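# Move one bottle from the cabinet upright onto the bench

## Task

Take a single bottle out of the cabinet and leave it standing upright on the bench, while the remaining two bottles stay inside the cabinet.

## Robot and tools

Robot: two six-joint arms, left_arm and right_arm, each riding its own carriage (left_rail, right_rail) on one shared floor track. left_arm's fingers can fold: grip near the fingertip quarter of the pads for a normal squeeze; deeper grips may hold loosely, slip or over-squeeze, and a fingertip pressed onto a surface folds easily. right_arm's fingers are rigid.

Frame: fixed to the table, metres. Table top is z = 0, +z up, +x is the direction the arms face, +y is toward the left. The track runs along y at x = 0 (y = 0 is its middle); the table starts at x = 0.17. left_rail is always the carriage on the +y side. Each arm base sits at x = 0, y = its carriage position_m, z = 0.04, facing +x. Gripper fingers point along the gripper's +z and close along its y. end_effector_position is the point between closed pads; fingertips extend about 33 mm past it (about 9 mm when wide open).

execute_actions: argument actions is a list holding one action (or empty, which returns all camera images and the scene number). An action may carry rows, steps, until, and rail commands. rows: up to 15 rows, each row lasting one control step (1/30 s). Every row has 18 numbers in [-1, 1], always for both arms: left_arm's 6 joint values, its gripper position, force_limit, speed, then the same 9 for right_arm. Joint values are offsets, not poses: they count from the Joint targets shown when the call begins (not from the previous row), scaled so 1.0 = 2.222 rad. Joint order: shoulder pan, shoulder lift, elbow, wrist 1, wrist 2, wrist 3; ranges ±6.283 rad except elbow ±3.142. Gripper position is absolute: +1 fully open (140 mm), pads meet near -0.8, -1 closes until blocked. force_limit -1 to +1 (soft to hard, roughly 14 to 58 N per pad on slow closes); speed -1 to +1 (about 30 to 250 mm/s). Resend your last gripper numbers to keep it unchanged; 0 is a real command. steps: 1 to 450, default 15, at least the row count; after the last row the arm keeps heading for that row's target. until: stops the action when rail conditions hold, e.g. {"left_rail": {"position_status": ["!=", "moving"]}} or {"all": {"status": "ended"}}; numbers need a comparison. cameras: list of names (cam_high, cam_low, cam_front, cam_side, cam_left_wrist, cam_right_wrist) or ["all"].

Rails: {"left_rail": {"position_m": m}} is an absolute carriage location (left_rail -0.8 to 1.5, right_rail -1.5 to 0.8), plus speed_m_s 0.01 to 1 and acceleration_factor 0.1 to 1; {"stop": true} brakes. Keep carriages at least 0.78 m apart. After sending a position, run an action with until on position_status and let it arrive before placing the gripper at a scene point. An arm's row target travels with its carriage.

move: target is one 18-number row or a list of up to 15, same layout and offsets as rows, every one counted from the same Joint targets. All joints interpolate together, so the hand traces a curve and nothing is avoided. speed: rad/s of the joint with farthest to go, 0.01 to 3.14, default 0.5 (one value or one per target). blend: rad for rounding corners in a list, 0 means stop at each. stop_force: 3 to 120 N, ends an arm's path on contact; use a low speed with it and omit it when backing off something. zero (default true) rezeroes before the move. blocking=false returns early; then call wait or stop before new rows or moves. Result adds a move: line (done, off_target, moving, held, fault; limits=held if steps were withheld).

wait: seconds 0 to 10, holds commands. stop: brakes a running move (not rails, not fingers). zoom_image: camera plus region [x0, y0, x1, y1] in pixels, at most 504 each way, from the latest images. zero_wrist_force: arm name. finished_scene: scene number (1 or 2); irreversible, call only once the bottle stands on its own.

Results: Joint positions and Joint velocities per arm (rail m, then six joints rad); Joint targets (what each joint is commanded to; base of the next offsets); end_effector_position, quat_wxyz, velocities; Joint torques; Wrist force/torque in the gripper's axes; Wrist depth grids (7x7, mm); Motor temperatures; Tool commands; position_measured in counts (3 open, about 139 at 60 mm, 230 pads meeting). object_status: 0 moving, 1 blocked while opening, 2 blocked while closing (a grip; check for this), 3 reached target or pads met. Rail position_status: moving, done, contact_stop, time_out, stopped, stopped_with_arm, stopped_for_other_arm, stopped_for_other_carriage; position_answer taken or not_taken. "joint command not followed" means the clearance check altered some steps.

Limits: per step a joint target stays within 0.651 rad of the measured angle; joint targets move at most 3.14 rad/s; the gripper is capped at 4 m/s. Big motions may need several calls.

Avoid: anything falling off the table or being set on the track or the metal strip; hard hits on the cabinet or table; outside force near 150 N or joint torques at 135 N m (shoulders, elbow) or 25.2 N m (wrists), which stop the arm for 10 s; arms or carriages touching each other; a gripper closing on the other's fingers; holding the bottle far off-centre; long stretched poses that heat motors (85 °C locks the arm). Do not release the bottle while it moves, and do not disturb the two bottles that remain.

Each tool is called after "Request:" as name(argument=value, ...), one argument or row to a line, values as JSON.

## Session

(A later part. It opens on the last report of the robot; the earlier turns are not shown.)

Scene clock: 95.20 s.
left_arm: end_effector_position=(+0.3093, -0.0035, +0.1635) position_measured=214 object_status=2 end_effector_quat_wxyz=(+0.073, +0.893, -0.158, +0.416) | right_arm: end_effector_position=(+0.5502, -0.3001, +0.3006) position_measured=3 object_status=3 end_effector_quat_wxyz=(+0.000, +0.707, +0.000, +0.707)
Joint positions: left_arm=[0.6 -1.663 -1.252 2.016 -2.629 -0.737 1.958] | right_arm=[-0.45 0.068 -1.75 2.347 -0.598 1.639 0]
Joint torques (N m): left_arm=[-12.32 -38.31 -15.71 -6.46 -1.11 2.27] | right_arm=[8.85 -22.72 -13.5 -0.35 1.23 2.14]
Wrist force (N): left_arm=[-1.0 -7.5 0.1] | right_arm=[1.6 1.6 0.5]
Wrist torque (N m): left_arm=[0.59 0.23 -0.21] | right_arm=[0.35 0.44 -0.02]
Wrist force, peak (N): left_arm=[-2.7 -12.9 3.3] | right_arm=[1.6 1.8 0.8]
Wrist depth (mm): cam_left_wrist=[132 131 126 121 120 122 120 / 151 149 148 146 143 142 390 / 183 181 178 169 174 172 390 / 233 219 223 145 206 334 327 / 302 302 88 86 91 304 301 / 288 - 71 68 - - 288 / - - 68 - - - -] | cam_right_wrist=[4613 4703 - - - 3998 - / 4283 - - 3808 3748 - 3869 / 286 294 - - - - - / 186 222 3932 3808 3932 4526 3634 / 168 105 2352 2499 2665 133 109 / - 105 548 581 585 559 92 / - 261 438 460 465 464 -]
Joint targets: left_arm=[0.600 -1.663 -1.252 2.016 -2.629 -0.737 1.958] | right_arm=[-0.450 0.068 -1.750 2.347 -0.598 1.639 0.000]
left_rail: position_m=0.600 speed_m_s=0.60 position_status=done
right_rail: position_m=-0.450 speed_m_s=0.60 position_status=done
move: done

Request:
move(
  target=[
    [-0.0267,-0.0448,0.0813,-0.0881,-0.0176,0.0713,-1,-0.5,-1,0,0,0,0,0,0,1,1,1],
    [-0.0591,-0.1180,0.1972,-0.2013,-0.0578,0.1745,-1,-0.5,-1,0,0,0,0,0,0,1,1,1],
  ],
  speed=0.2,
  blend=[0.03, 0],
  stop_force=30,
  cameras=["cam_high", "cam_side", "cam_left_wrist", "cam_right_wrist", "cam_front"],
)

Scene clock: 99.57 s.
left_arm: end_effector_position=(+0.2232, +0.0709, +0.1634) position_measured=214 object_status=2 end_effector_quat_wxyz=(+0.161, +0.837, -0.347, +0.391) | right_arm: end_effector_position=(+0.5502, -0.3001, +0.3006) position_measured=3 object_status=3 end_effector_quat_wxyz=(+0.000, +0.707, +0.000, +0.707)
Joint positions: left_arm=[0.6 -1.795 -1.514 2.454 -3.076 -0.865 2.346] | right_arm=[-0.45 0.068 -1.75 2.347 -0.598 1.639 0]
Joint torques (N m): left_arm=[-4.52 -28.04 -11.39 -6.4 2.29 2.26] | right_arm=[8.75 -21.75 -13.38 -0.44 1.21 2.18]
Wrist force (N): left_arm=[-9.2 4.2 6.7] | right_arm=[1.6 1.7 0.5]
Wrist torque (N m): left_arm=[0.26 0.33 -0.28] | right_arm=[0.36 0.43 -0.02]
Wrist force, peak (N): left_arm=[-8.1 12.1 5.3] | right_arm=[1.8 1.8 0.6]
Wrist depth (mm): cam_left_wrist=[130 133 125 121 123 123 122 / 154 147 147 146 144 144 419 / 179 178 177 169 174 173 392 / 227 224 222 149 208 331 356 / 288 284 88 86 91 320 325 / - - 71 68 - - 301 / - - 68 - - - -] | cam_right_wrist=[4442 3998 - 3869 - - - / - 4703 2925 - - - - / 292 288 4895 - - - 3998 / 186 221 3808 3808 4066 4361 3998 / 168 105 2473 2525 2579 133 103 / - 105 541 582 584 558 92 / - 262 441 462 463 467 -]
Joint targets: left_arm=[0.600 -1.795 -1.514 2.454 -3.076 -0.865 2.346] | right_arm=[-0.450 0.068 -1.750 2.347 -0.598 1.639 0.000]
left_rail: position_m=0.600 speed_m_s=0.60 position_status=done
right_rail: position_m=-0.450 speed_m_s=0.60 position_status=done
move: done
camera_calibration:
cam_left_wrist: T_world_to_cam=[[-0.657387, -0.753528, 0.00615205, 0.210598], [-0.651279, 0.56404, -0.507637, 0.194162], [0.379048, -0.337721, -0.861549, 0.229542], [0, 0, 0, 1]] pos_world=[0.17789, 0.126698, 0.29503]
cam_right_wrist: T_world_to_cam=[[0.0488412, -0.998802, 0.00303079, -0.314345], [-0.303878, -0.01775, -0.952546, 0.461493], [0.951458, 0.0456025, -0.304381, -0.280289], [0, 0, 0, 1]] pos_world=[0.422273, -0.292995, 0.355231]
Images, in order (width x height): cam_high 896x504, cam_front 896x504, cam_side 896x504, cam_left_wrist 896x504, cam_right_wrist 896x504.

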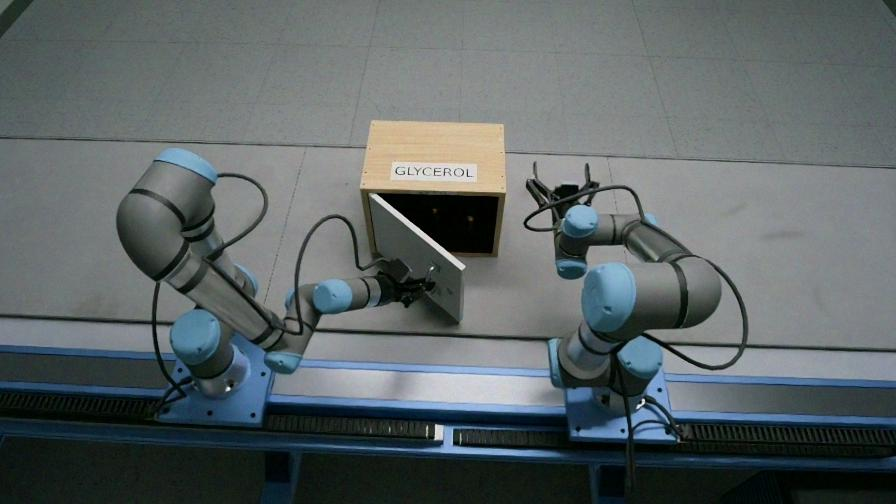

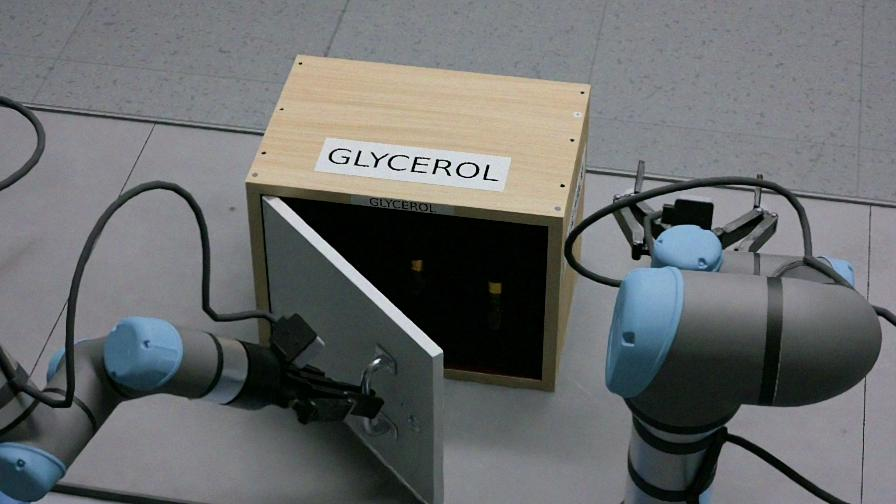

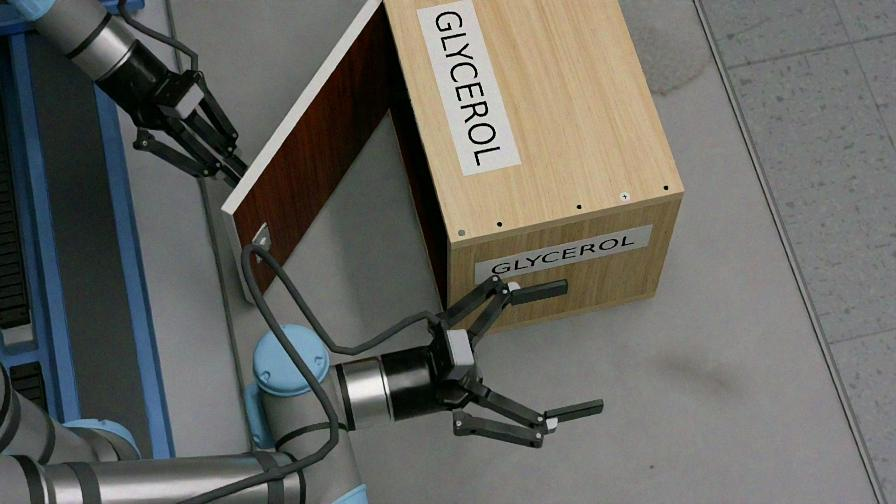

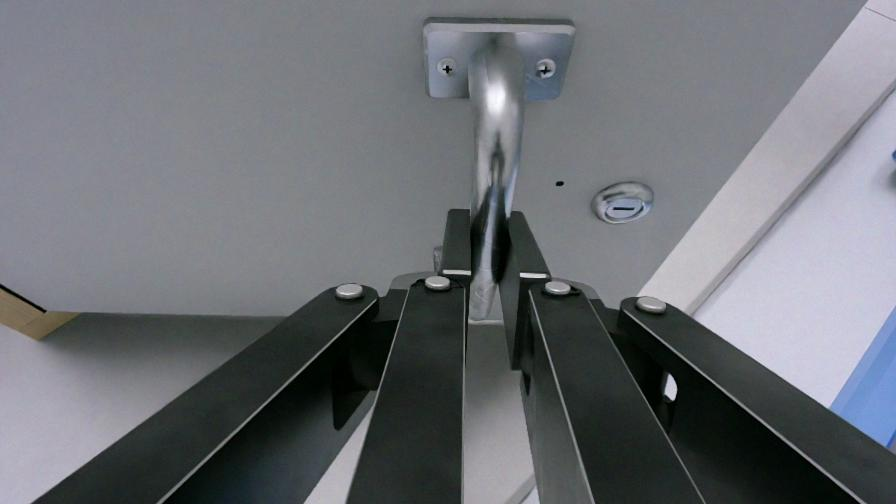

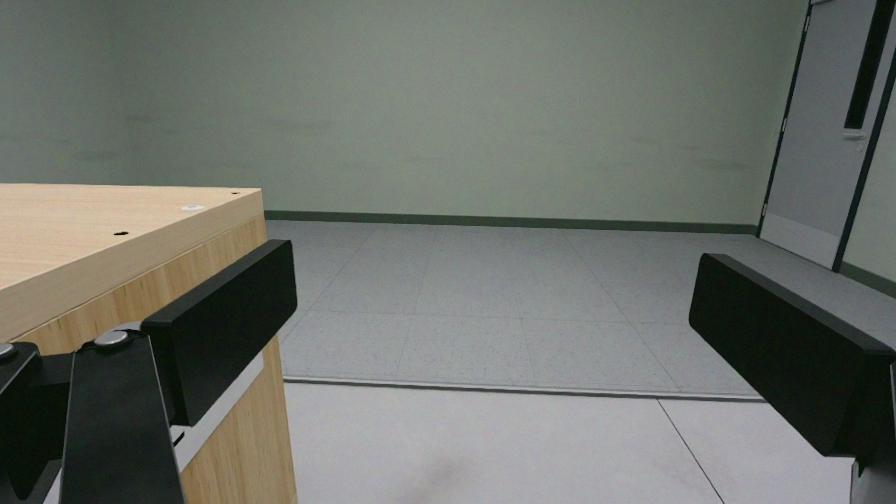

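Request:
zoom_image(
  camera="cam_front",
  region=[360, 200, 560, 390],
)

Request:
zoom_image(
  camera="cam_high",
  region=[360, 180, 510, 270],
)

Scaled by 2.520 from the camera's 896x504 image, which has a finer 1280x720 frame.

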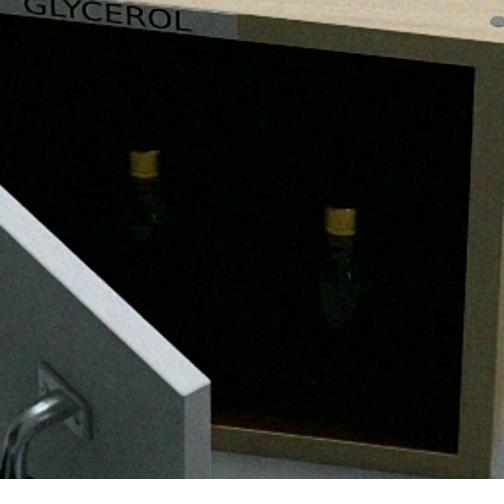

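Scaled by 3.360 from the camera's 896x504 image, which has a finer 1280x720 frame.

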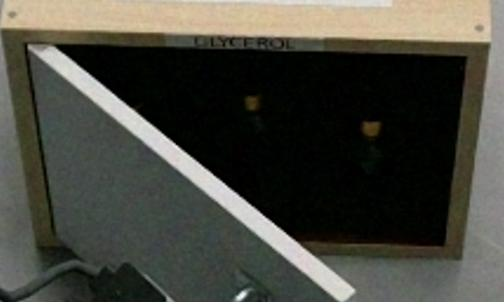

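Request:
move(
  target=[
    [0,0,0,0,0,0,-0.28,-0.5,-1,0,0,0,0,0,0,1,1,1],
    [-0.1010,-0.1860,0.0166,0.2549,0.0460,-0.1244,-0.28,-0.5,-1,0,0,0,0,0,0,1,1,1],
    [0.1356,-0.0218,-0.5216,0.7978,-0.3176,-0.9658,-0.28,-0.5,-1,0,0,0,0,0,0,1,1,1],
    [0.2195,0.1789,-0.7499,0.8254,-0.3176,-0.9883,-0.28,-0.5,-1,0,0,0,0,0,0,1,1,1],
  ],
  speed=[0.5,0.4,0.9,0.9],
  blend=[0,0.05,0.1,0],
  cameras=["cam_side", "cam_front"],
)

Scene clock: 119.63 s.
left_arm: end_effector_position=(+0.3000, +0.0003, +0.3998) position_measured=164 object_status=3 end_effector_quat_wxyz=(+0.000, +0.666, +0.746, +0.000) | right_arm: end_effector_position=(+0.5502, -0.3001, +0.3006) position_measured=3 object_status=3 end_effector_quat_wxyz=(+0.000, +0.707, +0.000, +0.707)
Joint positions: left_arm=[0.6 -1.307 -1.117 0.788 -1.242 -1.571 0.15] | right_arm=[-0.45 0.068 -1.75 2.347 -0.598 1.639 0]
Joint torques (N m): left_arm=[9 -32.68 -29.19 -1.29 -1.56 -2.29] | right_arm=[9.04 -22.1 -13.74 -0.41 1.07 2.05]
Wrist force (N): left_arm=[-0.3 0.0 1.5] | right_arm=[1.6 1.5 0.6]
Wrist torque (N m): left_arm=[0.02 0.08 0.16] | right_arm=[0.33 0.45 -0.02]
Wrist force, peak (N): left_arm=[-9.2 4.6 6.9] | right_arm=[1.8 1.8 0.8]
Wrist depth (mm): cam_left_wrist=[1173 498 504 304 231 462 208 / - 514 526 305 - 471 216 / - 537 546 511 514 502 225 / 1376 576 581 - 526 409 236 / - - 90 - 107 92 248 / - - - - - 74 75 / - - - 668 - - -] | cam_right_wrist=[5711 5104 - 3634 - - 4208 / - - 3869 3748 - - 4613 / 283 293 - - 5452 4208 - / 186 222 4066 3869 3998 4136 3476 / 168 104 2352 2473 2552 133 109 / - 105 544 582 588 558 92 / - 262 439 460 466 466 -]
Joint targets: left_arm=[0.600 -1.307 -1.117 0.788 -1.242 -1.571 0.150] | right_arm=[-0.450 0.068 -1.750 2.347 -0.598 1.639 0.000]
left_rail: position_m=0.600 speed_m_s=0.60 position_status=done
right_rail: position_m=-0.450 speed_m_s=0.60 position_status=done
move: done
Images, in order (width x height): cam_front 896x504, cam_side 896x504.

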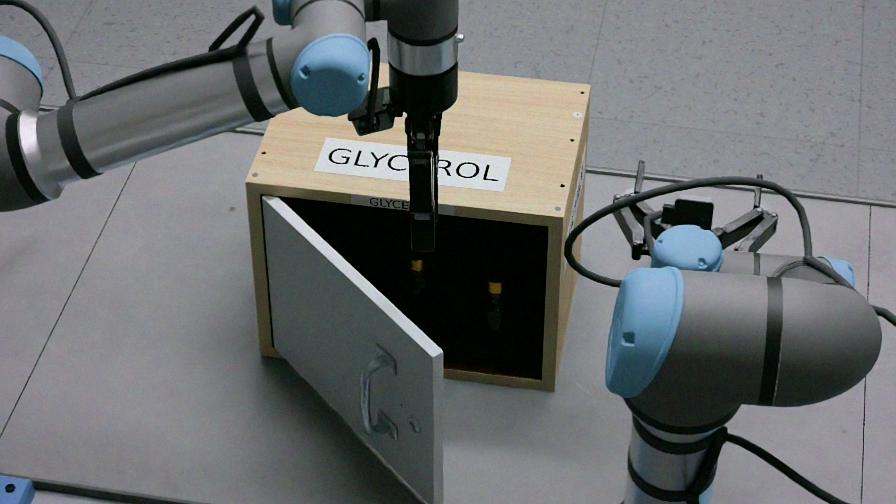

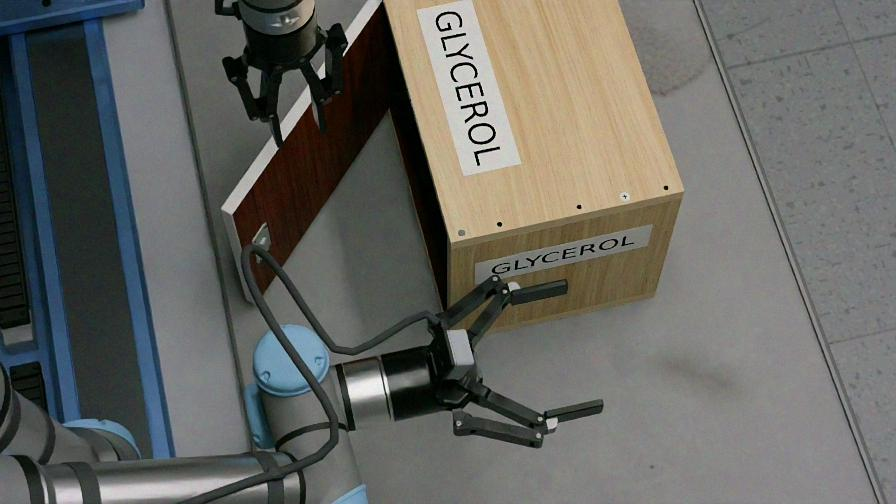

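Request:
move(
  target=[0,-0.0214,0.2229,-0.2016,0,0,-1,-0.5,0,0.2547,-0.0575,-0.0828,0.3316,0.2350,0.1108,0.3,1,0],
  speed=0.6,
)

Request:
move(
  target=[-0.0550,-0.2819,0.5167,-0.2348,0,0,-1,-0.5,0,0,0,0,0,0,0,0.3,1,0],
  speed=0.3,
  stop_force=25,
  cameras=["cam_side", "cam_front", "cam_high"],
)

Scene clock: 125.67 s.
left_arm: end_effector_position=(+0.3000, +0.0003, +0.2352) position_measured=233 object_status=3 end_effector_quat_wxyz=(+0.000, +0.666, +0.746, +0.000) | right_arm: end_effector_position=(+0.3803, -0.2200, +0.2998) position_measured=91 object_status=3 end_effector_quat_wxyz=(+0.000, +0.819, +0.000, +0.574)
Joint positions: left_arm=[0.6 -1.307 -1.164 1.283 -1.69 -1.571 0.15] | right_arm=[-0.45 0.634 -1.877 2.163 0.138 2.161 0.246]
Joint torques (N m): left_arm=[5.27 -47.22 -17.92 -4.35 -1.24 -2.32] | right_arm=[9.63 -18.72 -33.34 1.28 2.1 2.33]
Wrist force (N): left_arm=[-0.3 0.2 1.6] | right_arm=[1.6 1.6 1.1]
Wrist torque (N m): left_arm=[0.02 0.09 0.11] | right_arm=[0.36 0.31 -0.03]
Wrist force, peak (N): left_arm=[0.1 0.0 2.5] | right_arm=[1.5 2.4 1.1]
Wrist depth (mm): cam_left_wrist=[339 353 349 80 80 319 309 / 357 371 86 84 348 330 319 / 374 - 89 371 365 346 339 / 394 96 392 149 380 358 355 / - 100 84 86 88 373 367 / - - 69 68 - 67 360 / - - 70 - - - -] | cam_right_wrist=[409 368 398 - - 5331 - / 280 279 301 3528 3476 3476 3198 / 212 209 228 2473 2579 2552 2473 / 513 578 210 631 663 661 685 / 492 93 110 541 523 116 543 / - 77 298 460 459 80 79 / - 72 380 396 399 - 73]
Joint targets: left_arm=[0.600 -1.307 -1.164 1.283 -1.690 -1.571 0.150] | right_arm=[-0.450 0.634 -1.877 2.163 0.139 2.161 0.247]
left_rail: position_m=0.600 speed_m_s=0.60 position_status=done
right_rail: position_m=-0.450 speed_m_s=0.60 position_status=done
move: done

Scene clock: 129.77 s.
left_arm: end_effector_position=(+0.2092, +0.1936, +0.1358) position_measured=233 object_status=3 end_effector_quat_wxyz=(+0.000, +0.697, +0.717, +0.000) | right_arm: end_effector_position=(+0.3802, -0.2200, +0.2999) position_measured=91 object_status=3 end_effector_quat_wxyz=(+0.000, +0.819, +0.000, +0.574)
Joint positions: left_arm=[0.6 -1.391 -1.596 2.075 -2.05 -1.571 0.15] | right_arm=[-0.45 0.634 -1.877 2.163 0.139 2.161 0.247]
Joint torques (N m): left_arm=[5.36 -3.35 -21.25 -0.06 -3.14 -1.02] | right_arm=[8.67 -18.52 -33.13 1.17 2.22 2.25]
Wrist force (N): left_arm=[2.6 5.6 -19.9] | right_arm=[1.6 1.4 1.0]
Wrist torque (N m): left_arm=[0.49 0.44 0.14] | right_arm=[0.32 0.31 -0.03]
Wrist force, peak (N): left_arm=[-2.8 -17.7 -46.4] | right_arm=[1.8 1.6 1.1]
Wrist depth (mm): cam_left_wrist=[247 66 114 245 242 240 238 / 257 66 270 255 252 251 249 / - 65 73 112 119 131 139 / - - - - - - - / - - - - - - - / - - - - - - - / - - - - - - -] | cam_right_wrist=[412 370 365 3115 3932 - - / 271 268 286 3748 3634 3528 3427 / 202 202 224 2579 2552 2499 2499 / 514 574 199 628 655 659 655 / 490 93 110 540 523 116 544 / - 77 289 460 460 80 79 / - 72 378 398 399 - 73]
Joint targets: left_arm=[0.600 -1.391 -1.596 2.075 -2.050 -1.571 0.150] | right_arm=[-0.450 0.634 -1.877 2.163 0.139 2.161 0.247]
left_rail: position_m=0.600 speed_m_s=0.60 position_status=done
right_rail: position_m=-0.450 speed_m_s=0.60 position_status=done
move: contact (left_arm); left_arm: the elbow is farthest, 0.356 rad from its target
Images, in order (width x height): cam_high 896x504, cam_front 896x504, cam_side 896x504.

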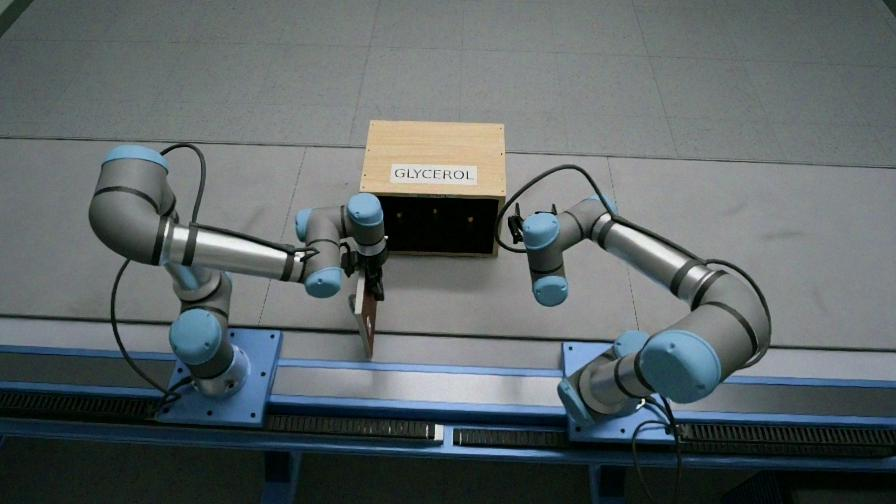

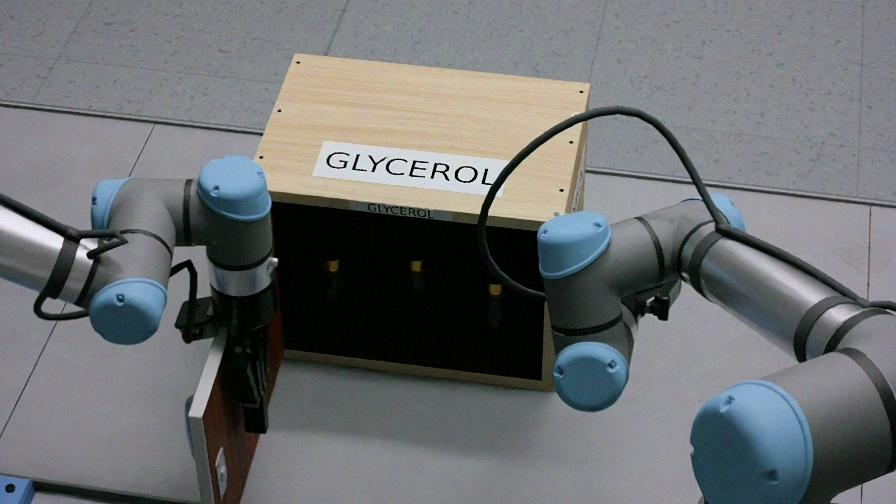

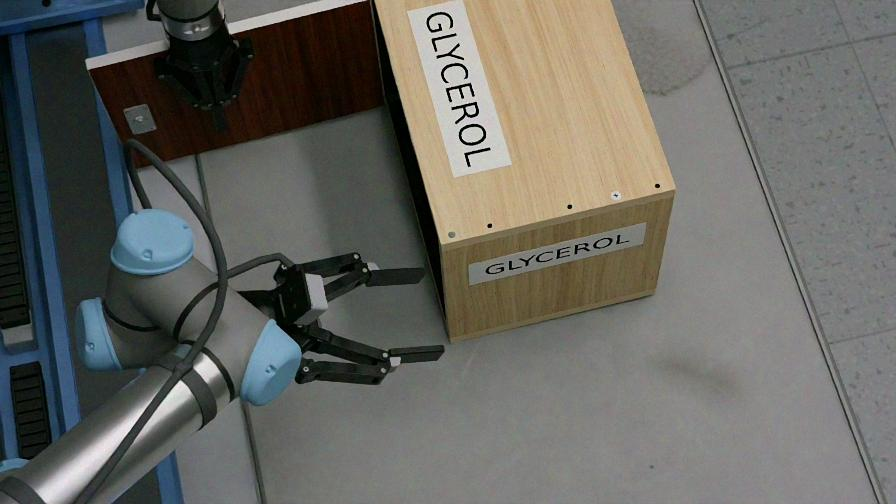

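Request:
move(
  target=[-0.0010,-0.0357,-0.0942,0.1300,0,0,-1,-0.5,0,0.1387,0.1770,-0.0170,-0.1018,0.1230,0.0868,0.3,1,0],
  speed=0.4,
  cameras=["cam_right_wrist", "cam_side", "cam_front", "cam_left_wrist"],
)

Scene clock: 133.57 s.
left_arm: end_effector_position=(+0.2088, +0.1899, +0.2401) position_measured=233 object_status=3 end_effector_quat_wxyz=(+0.000, +0.697, +0.717, +0.000) | right_arm: end_effector_position=(+0.3603, -0.1301, +0.2003) position_measured=91 object_status=3 end_effector_quat_wxyz=(+0.000, +0.819, +0.000, +0.574)
Joint positions: left_arm=[0.6 -1.394 -1.676 1.866 -1.761 -1.571 0.15] | right_arm=[-0.45 0.942 -1.485 2.125 -0.087 2.434 0.439]
Joint torques (N m): left_arm=[-6.82 -25.36 -32.38 -1.27 0.97 -0.96] | right_arm=[8.81 -14.73 -28.56 -2.24 2.74 2.15]
Wrist force (N): left_arm=[-0.5 -0.2 1.7] | right_arm=[1.7 1.2 0.8]
Wrist torque (N m): left_arm=[-0.05 0.20 0.08] | right_arm=[0.27 0.28 -0.03]
Wrist force, peak (N): left_arm=[2.6 5.7 -20.0] | right_arm=[2.0 2.2 0.9]
Wrist depth (mm): cam_left_wrist=[361 342 350 338 341 335 331 / 378 352 214 259 327 344 337 / - 96 95 95 94 142 94 / 1230 394 416 108 96 95 95 / 1326 - 84 86 87 391 379 / 1361 - 69 68 - 67 406 / - - 70 - - - -] | cam_right_wrist=[401 438 436 423 4136 3427 4442 / 404 485 479 466 3286 3242 3286 / 389 517 531 517 591 628 633 / 346 442 350 440 492 492 496 / 372 93 110 366 393 115 407 / - 77 331 333 343 80 79 / - 72 298 298 298 - 73]
Joint targets: left_arm=[0.600 -1.394 -1.676 1.865 -1.761 -1.571 0.150] | right_arm=[-0.450 0.942 -1.484 2.125 -0.087 2.434 0.439]
left_rail: position_m=0.600 speed_m_s=0.60 position_status=done
right_rail: position_m=-0.450 speed_m_s=0.60 position_status=done
move: done
camera_calibration:
cam_left_wrist: T_world_to_cam=[[0.995921, 0.0765627, -0.0477481, -0.199695], [0.0881232, -0.939031, 0.332348, 0.0859895], [-0.0193914, -0.3352, -0.941947, 0.443267], [0, 0, 0, 1]] pos_world=[0.199899, 0.244619, 0.379421]
cam_right_wrist: T_world_to_cam=[[0.047045, -0.998799, -0.0137157, -0.13087], [-0.611681, -0.0179503, -0.790901, 0.389722], [0.789705, 0.0455976, -0.61179, -0.0180227], [0, 0, 0, 1]] pos_world=[0.258775, -0.122895, 0.29541]
Images, in order (width x height): cam_front 896x504, cam_side 896x504, cam_left_wrist 896x504, cam_right_wrist 896x504.

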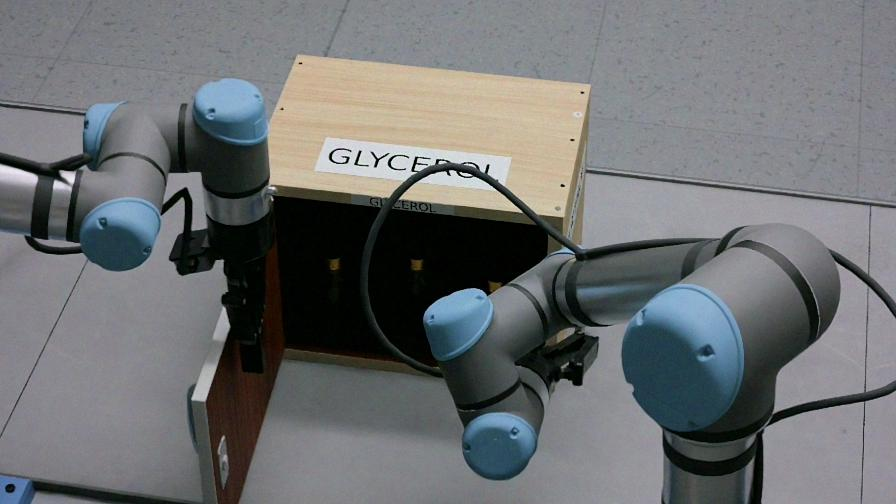

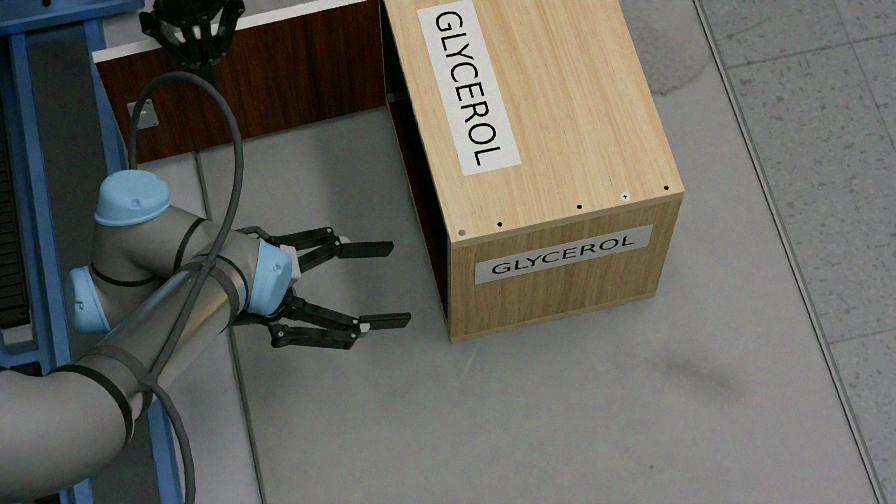

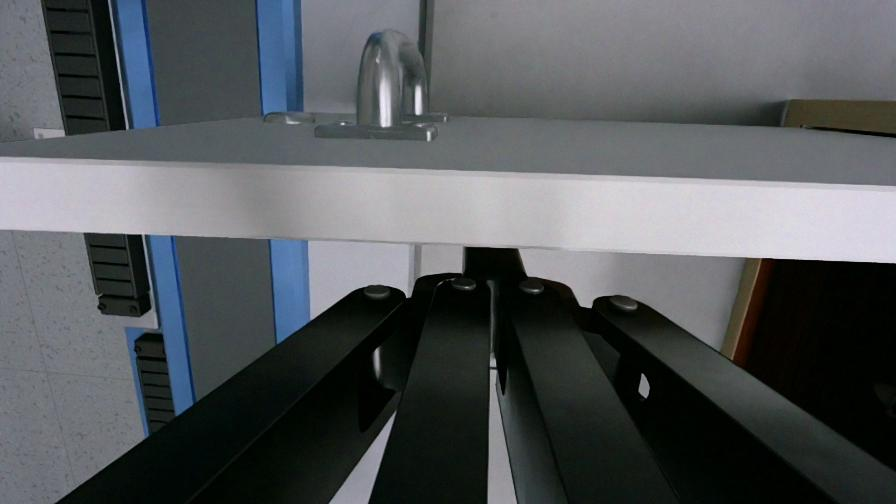

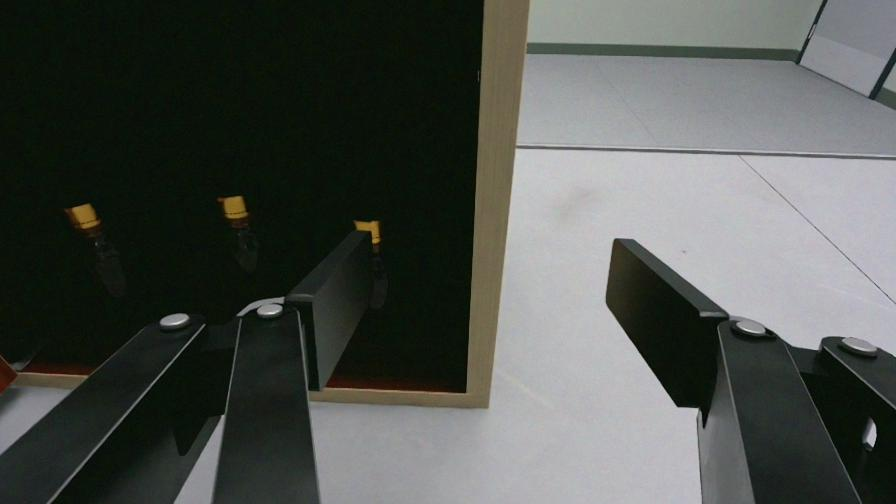

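Request:
zoom_image(
  camera="cam_right_wrist",
  region=[0, 100, 504, 400],
)

Request:
zoom_image(
  camera="cam_right_wrist",
  region=[320, 200, 470, 400],
)

Request:
zoom_image(
  camera="cam_front",
  region=[270, 190, 550, 380],
)

Scaled by 1.000.

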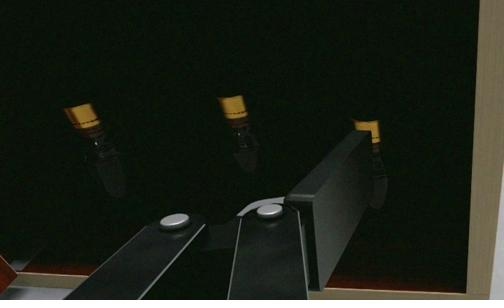

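Scaled by 2.520 from the camera's 896x504 image, which has a finer 1280x720 frame.

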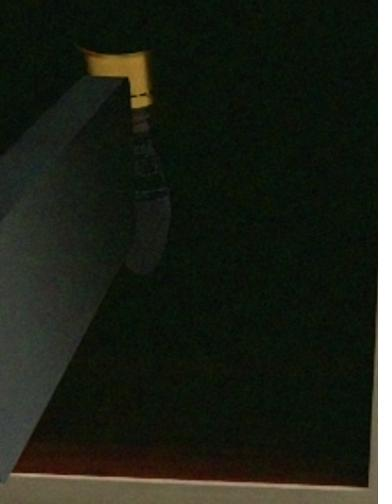

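Scaled by 1.800 from the camera's 896x504 image, which has a finer 1280x720 frame.

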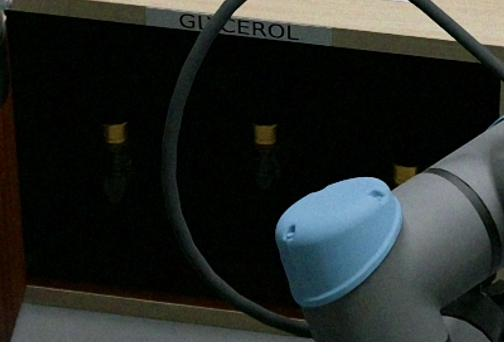

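Request:
execute_actions(
  actions=[
    {"right_rail": {"position_m": -0.375, "speed_m_s": 0.2, "acceleration_factor": 0.3}, "steps": 90, "until": {"right_rail": {"position_status": ["!=", "moving"]}}},
  ],
  cameras=["cam_right_wrist"],
)

Request:
zoom_image(
  camera="cam_right_wrist",
  region=[230, 120, 660, 430],
)

Scene clock: 138.57 s.
left_arm: end_effector_position=(+0.2088, +0.1899, +0.2402) position_measured=233 object_status=3 end_effector_quat_wxyz=(+0.000, +0.697, +0.717, +0.000) | right_arm: end_effector_position=(+0.3602, -0.0550, +0.2002) position_measured=91 object_status=3 end_effector_quat_wxyz=(+0.000, +0.819, +0.000, +0.574)
Joint positions: left_arm=[0.6 -1.394 -1.676 1.865 -1.761 -1.571 0.15] | right_arm=[-0.375 0.942 -1.484 2.125 -0.087 2.434 0.439]
Joint torques (N m): left_arm=[-7.43 -25.31 -32.01 -1.3 1.03 -0.86] | right_arm=[7.43 -19.19 -23.27 -1.67 1.42 2.18]
Wrist force (N): left_arm=[-0.7 -0.4 1.4] | right_arm=[1.7 1.3 0.8]
Wrist torque (N m): left_arm=[-0.11 0.24 0.08] | right_arm=[0.29 0.29 -0.03]
Wrist force, peak (N): left_arm=[-1.0 0.1 1.8] | right_arm=[1.8 2.2 0.9]
Wrist depth (mm): cam_left_wrist=[359 342 356 342 337 334 332 / 372 354 155 255 347 340 331 / 97 96 96 95 95 142 95 / 424 396 416 108 96 96 95 / 1312 408 84 85 88 389 380 / 1368 - 69 68 - 67 405 / - - 70 - - - -] | cam_right_wrist=[315 420 435 430 329 176 3286 / 320 452 477 474 324 2726 3286 / 321 454 528 531 319 598 633 / 323 379 463 443 316 491 496 / 307 95 110 355 354 116 407 / - 77 331 332 326 80 79 / - 72 299 298 298 - 73]
Joint targets: left_arm=[0.600 -1.394 -1.676 1.865 -1.761 -1.571 0.150] | right_arm=[-0.375 0.942 -1.484 2.125 -0.087 2.434 0.439]
Tool commands: left_gripper/position=-1.0 left_gripper/force_limit=-0.5 left_gripper/speed=+0.0 right_gripper/position=+0.3 right_gripper/force_limit=+1.0 right_gripper/speed=+0.0
left_rail: position_m=0.600 speed_m_s=0.60 position_status=done
right_rail: position_m=-0.375 speed_m_s=0.20 position_status=done
camera_calibration:
cam_right_wrist: T_world_to_cam=[[0.0470461, -0.998799, -0.0137163, -0.0559613], [-0.611618, -0.0179469, -0.790949, 0.390988], [0.789753, 0.0456002, -0.611728, -0.0215345], [0, 0, 0, 1]] pos_world=[0.258775, -0.0478951, 0.295311]
Images, in order (width x height): cam_right_wrist 896x504.

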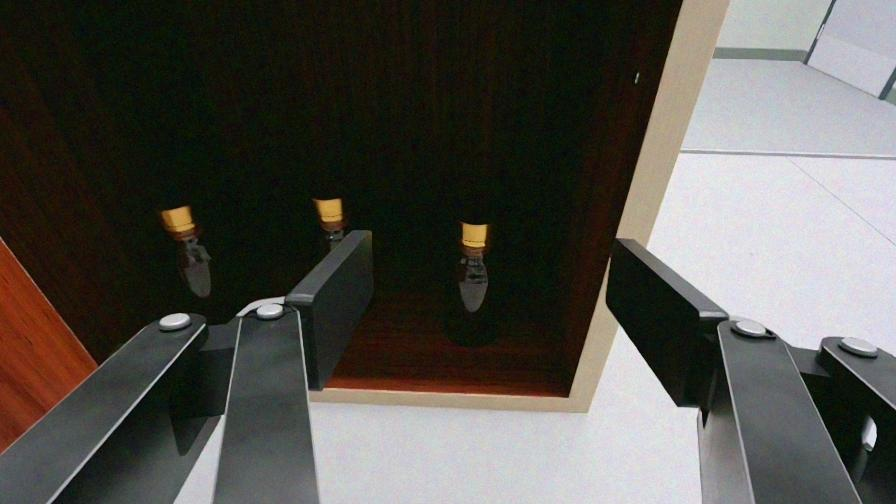

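Scaled by 1.172 from the camera's 896x504 image, which has a finer 1280x720 frame.

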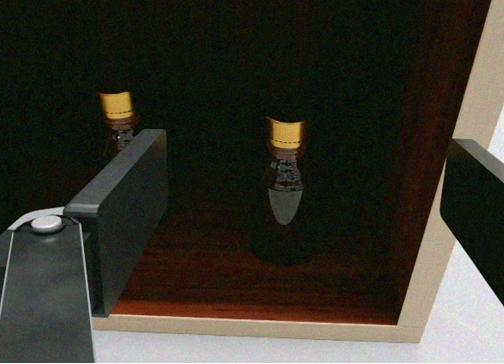

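Request:
move(
  target=[0,0,0,0,0,0,-1,-0.5,0,-0.0074,0.1394,0.0463,-0.1900,-0.0063,-0.0056,0.11,-1,0],
  speed=0.4,
  cameras=["cam_right_wrist"],
)

Request:
zoom_image(
  camera="cam_right_wrist",
  region=[280, 60, 700, 380],
)

Scene clock: 148.10 s.
left_arm: end_effector_position=(+0.2088, +0.1899, +0.2402) position_measured=233 object_status=3 end_effector_quat_wxyz=(+0.000, +0.697, +0.717, +0.000) | right_arm: end_effector_position=(+0.3701, -0.0501, +0.0621) position_measured=115 object_status=3 end_effector_quat_wxyz=(+0.000, +0.819, +0.000, +0.574)
Joint positions: left_arm=[0.6 -1.394 -1.676 1.865 -1.761 -1.571 0.15] | right_arm=[-0.375 0.926 -1.175 2.228 -0.509 2.42 0.427]
Joint torques (N m): left_arm=[-7.25 -24.77 -31.91 -1.42 0.95 -0.86] | right_arm=[-7.8 -22.03 -2.31 -2.32 -1.21 -1.93]
Wrist force (N): left_arm=[-0.7 0.0 1.3] | right_arm=[1.6 1.4 0.8]
Wrist torque (N m): left_arm=[-0.02 0.25 0.07] | right_arm=[0.31 0.32 0.16]
Wrist force, peak (N): left_arm=[-0.7 0.0 1.8] | right_arm=[2.5 1.6 0.4]
Wrist depth (mm): cam_left_wrist=[362 341 349 342 334 334 - / 377 353 155 260 309 347 288 / 97 96 96 95 94 142 95 / 1236 399 413 108 96 95 95 / 1326 419 84 85 88 383 380 / - - 69 68 - 67 401 / - - 70 - - - -] | cam_right_wrist=[234 413 256 413 299 171 4361 / 255 380 270 357 293 186 469 / 281 281 281 267 267 302 337 / 243 244 242 242 233 253 263 / 215 100 107 216 202 110 216 / - 74 78 184 184 76 76 / - 74 - 160 160 - -]
Joint targets: left_arm=[0.600 -1.394 -1.676 1.865 -1.761 -1.571 0.150] | right_arm=[-0.375 0.926 -1.174 2.228 -0.510 2.420 0.427]
left_rail: position_m=0.600 speed_m_s=0.60 position_status=done
right_rail: position_m=-0.375 speed_m_s=0.20 position_status=done
move: done
camera_calibration:
cam_right_wrist: T_world_to_cam=[[0.0468003, -0.998806, -0.0140386, -0.0532065], [-0.61181, -0.0175519, -0.79081, 0.287885], [0.789619, 0.0455991, -0.6119, -0.113919], [0, 0, 0, 1]] pos_world=[0.268574, -0.0428954, 0.157209]
Images, in order (width x height): cam_right_wrist 896x504.

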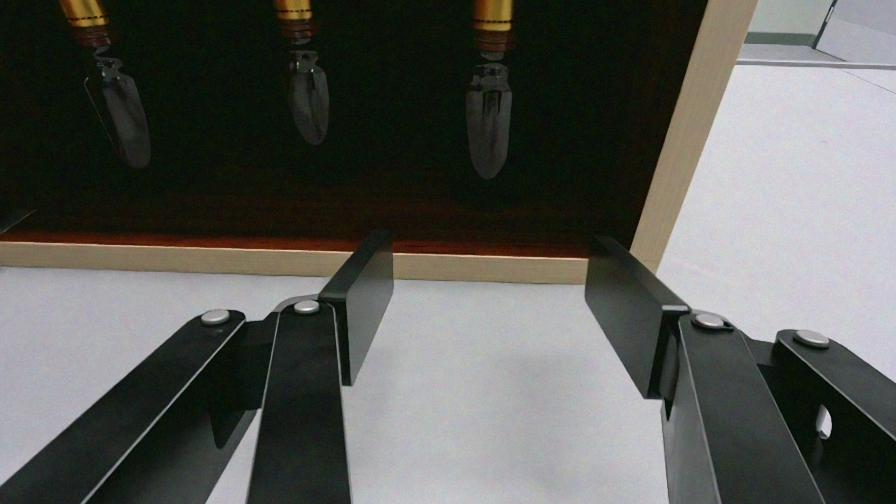

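Scaled by 1.200 from the camera's 896x504 image, which has a finer 1280x720 frame.

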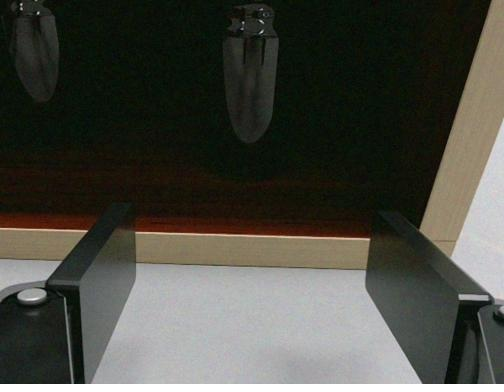

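Request:
move(
  target=[
    [0,0,0,0,0,0,-1,-0.5,0,-0.0740,0.0098,-0.0224,-0.0225,-0.0647,-0.0504,0.11,-1,0],
    [0,0,0,0,0,0,-1,-0.5,0,-0.1320,0.0320,-0.0635,-0.0225,-0.1170,-0.0815,0.11,-1,0],
  ],
  speed=0.15,
  blend=[0.03, 0],
  stop_force=12,
  cameras=["cam_right_wrist"],
)

Request:
zoom_image(
  camera="cam_right_wrist",
  region=[280, 0, 700, 320],
)

Scene clock: 153.70 s.
left_arm: end_effector_position=(+0.2088, +0.1899, +0.2402) position_measured=233 object_status=3 end_effector_quat_wxyz=(+0.000, +0.697, +0.717, +0.000) | right_arm: end_effector_position=(+0.5102, -0.0503, +0.0581) position_measured=115 object_status=3 end_effector_quat_wxyz=(+0.000, +0.819, +0.000, +0.574)
Joint positions: left_arm=[0.6 -1.394 -1.676 1.865 -1.761 -1.571 0.15] | right_arm=[-0.375 0.632 -1.103 2.087 -0.56 2.16 0.246]
Joint torques (N m): left_arm=[-6.37 -25.64 -31.87 -1.3 0.85 -0.65] | right_arm=[-7.6 -26.62 -22.92 -2.32 -1.66 -1.84]
Wrist force (N): left_arm=[-0.8 -0.2 1.6] | right_arm=[1.5 1.6 0.9]
Wrist torque (N m): left_arm=[-0.05 0.27 0.08] | right_arm=[0.34 0.33 0.16]
Wrist force, peak (N): left_arm=[-1.2 -0.1 1.9] | right_arm=[1.8 1.6 1.4]
Wrist depth (mm): cam_left_wrist=[359 341 358 341 335 334 330 / 380 353 154 254 347 346 304 / 97 96 96 95 94 142 95 / 1212 399 414 108 118 96 95 / 1292 412 84 86 87 390 379 / 1376 - 69 68 - 67 409 / - - 70 - - - -] | cam_right_wrist=[115 285 294 282 276 155 104 / 286 135 323 - 251 153 104 / 272 135 289 113 247 153 98 / 226 151 225 114 120 152 103 / 185 157 107 134 132 110 102 / - 74 78 149 153 76 76 / - 74 137 137 137 - -]
Joint targets: left_arm=[0.600 -1.394 -1.676 1.865 -1.761 -1.571 0.150] | right_arm=[-0.375 0.632 -1.103 2.087 -0.560 2.160 0.246]
left_rail: position_m=0.600 speed_m_s=0.60 position_status=done
right_rail: position_m=-0.375 speed_m_s=0.20 position_status=done
move: done
camera_calibration:
cam_right_wrist: T_world_to_cam=[[0.046364, -0.998834, -0.0134638, -0.0599388], [-0.611984, -0.0177493, -0.790671, 0.370535], [0.78951, 0.0448983, -0.612094, -0.227017], [0, 0, 0, 1]] pos_world=[0.408772, -0.0430995, 0.153209]
Images, in order (width x height): cam_right_wrist 896x504.

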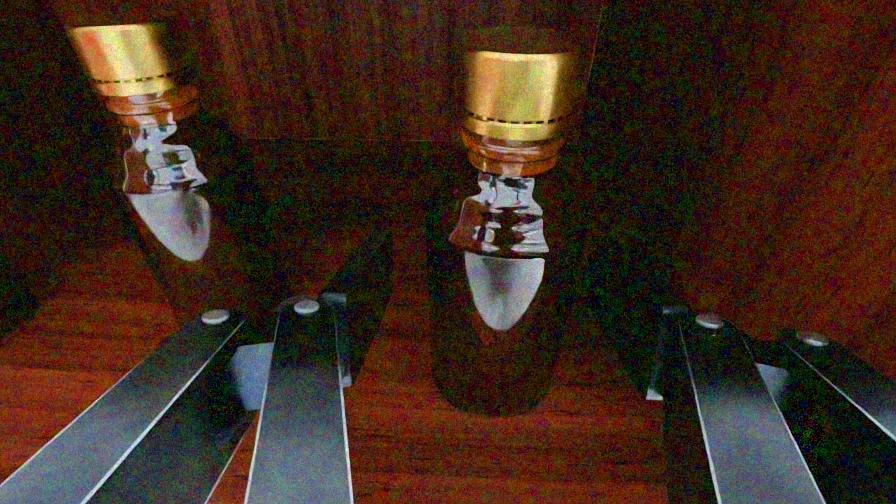

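Scaled by 1.200 from the camera's 896x504 image, which has a finer 1280x720 frame.

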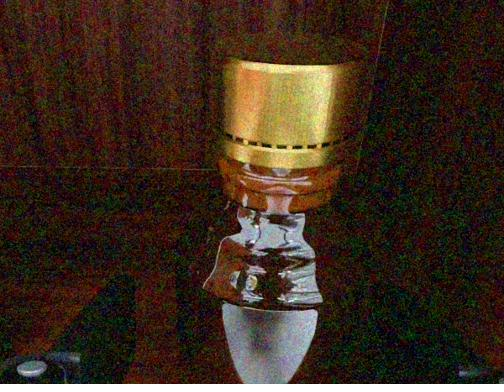

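Request:
execute_actions(
  actions=[
    {"rows": [[0,0,0,0,0,0,-1,-0.5,0,0,0,0,0,0,0,-1,-0.2,-1]], "steps": 75},
  ],
  cameras=["cam_right_wrist"],
)

Scene clock: 159.60 s.
left_arm: end_effector_position=(+0.2088, +0.1899, +0.2402) position_measured=233 object_status=3 end_effector_quat_wxyz=(+0.000, +0.697, +0.717, +0.000) | right_arm: end_effector_position=(+0.5102, -0.0503, +0.0581) position_measured=161 object_status=2 end_effector_quat_wxyz=(+0.000, +0.819, +0.000, +0.574)
Joint positions: left_arm=[0.6 -1.394 -1.676 1.865 -1.761 -1.571 0.15] | right_arm=[-0.375 0.632 -1.103 2.087 -0.56 2.16 0.246]
Joint torques (N m): left_arm=[-6.21 -24.94 -31.78 -1.29 1 -0.54] | right_arm=[-0.61 -26.58 -18.2 0.6 -1.48 -1.37]
Wrist force (N): left_arm=[-1.0 -0.2 1.8] | right_arm=[4.6 1.2 -2.8]
Wrist torque (N m): left_arm=[-0.04 0.31 0.08] | right_arm=[0.36 0.28 0.19]
Wrist force, peak (N): left_arm=[-1.1 -0.3 1.7] | right_arm=[4.9 1.6 -3.1]
Wrist depth (mm): cam_left_wrist=[360 340 350 341 335 333 - / 373 349 216 264 326 211 303 / 97 96 96 95 94 143 95 / 1242 402 416 108 96 95 95 / 1299 419 84 86 87 389 384 / 1383 - 69 68 - 67 401 / - - 70 - - - -] | cam_right_wrist=[116 285 292 281 276 154 104 / 286 135 324 - 252 154 104 / 273 135 287 112 248 153 98 / 226 151 226 113 128 152 103 / 186 173 94 120 118 130 102 / 162 70 78 147 147 80 87 / - - - 137 137 75 -]
Joint targets: left_arm=[0.600 -1.394 -1.676 1.865 -1.761 -1.571 0.150] | right_arm=[-0.375 0.632 -1.103 2.087 -0.560 2.160 0.246]
left_rail: position_m=0.600 speed_m_s=0.60 position_status=done
right_rail: position_m=-0.375 speed_m_s=0.20 position_status=done
camera_calibration:
cam_right_wrist: T_world_to_cam=[[0.046364, -0.998834, -0.0134638, -0.0599388], [-0.611984, -0.0177493, -0.790671, 0.370535], [0.78951, 0.0448983, -0.612094, -0.227017], [0, 0, 0, 1]] pos_world=[0.408772, -0.0430995, 0.153209]
Images, in order (width x height): cam_right_wrist 896x504.

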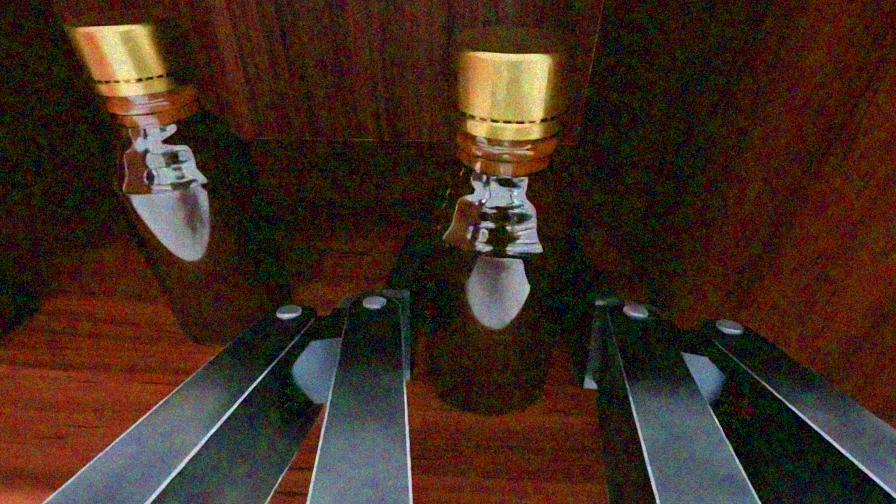

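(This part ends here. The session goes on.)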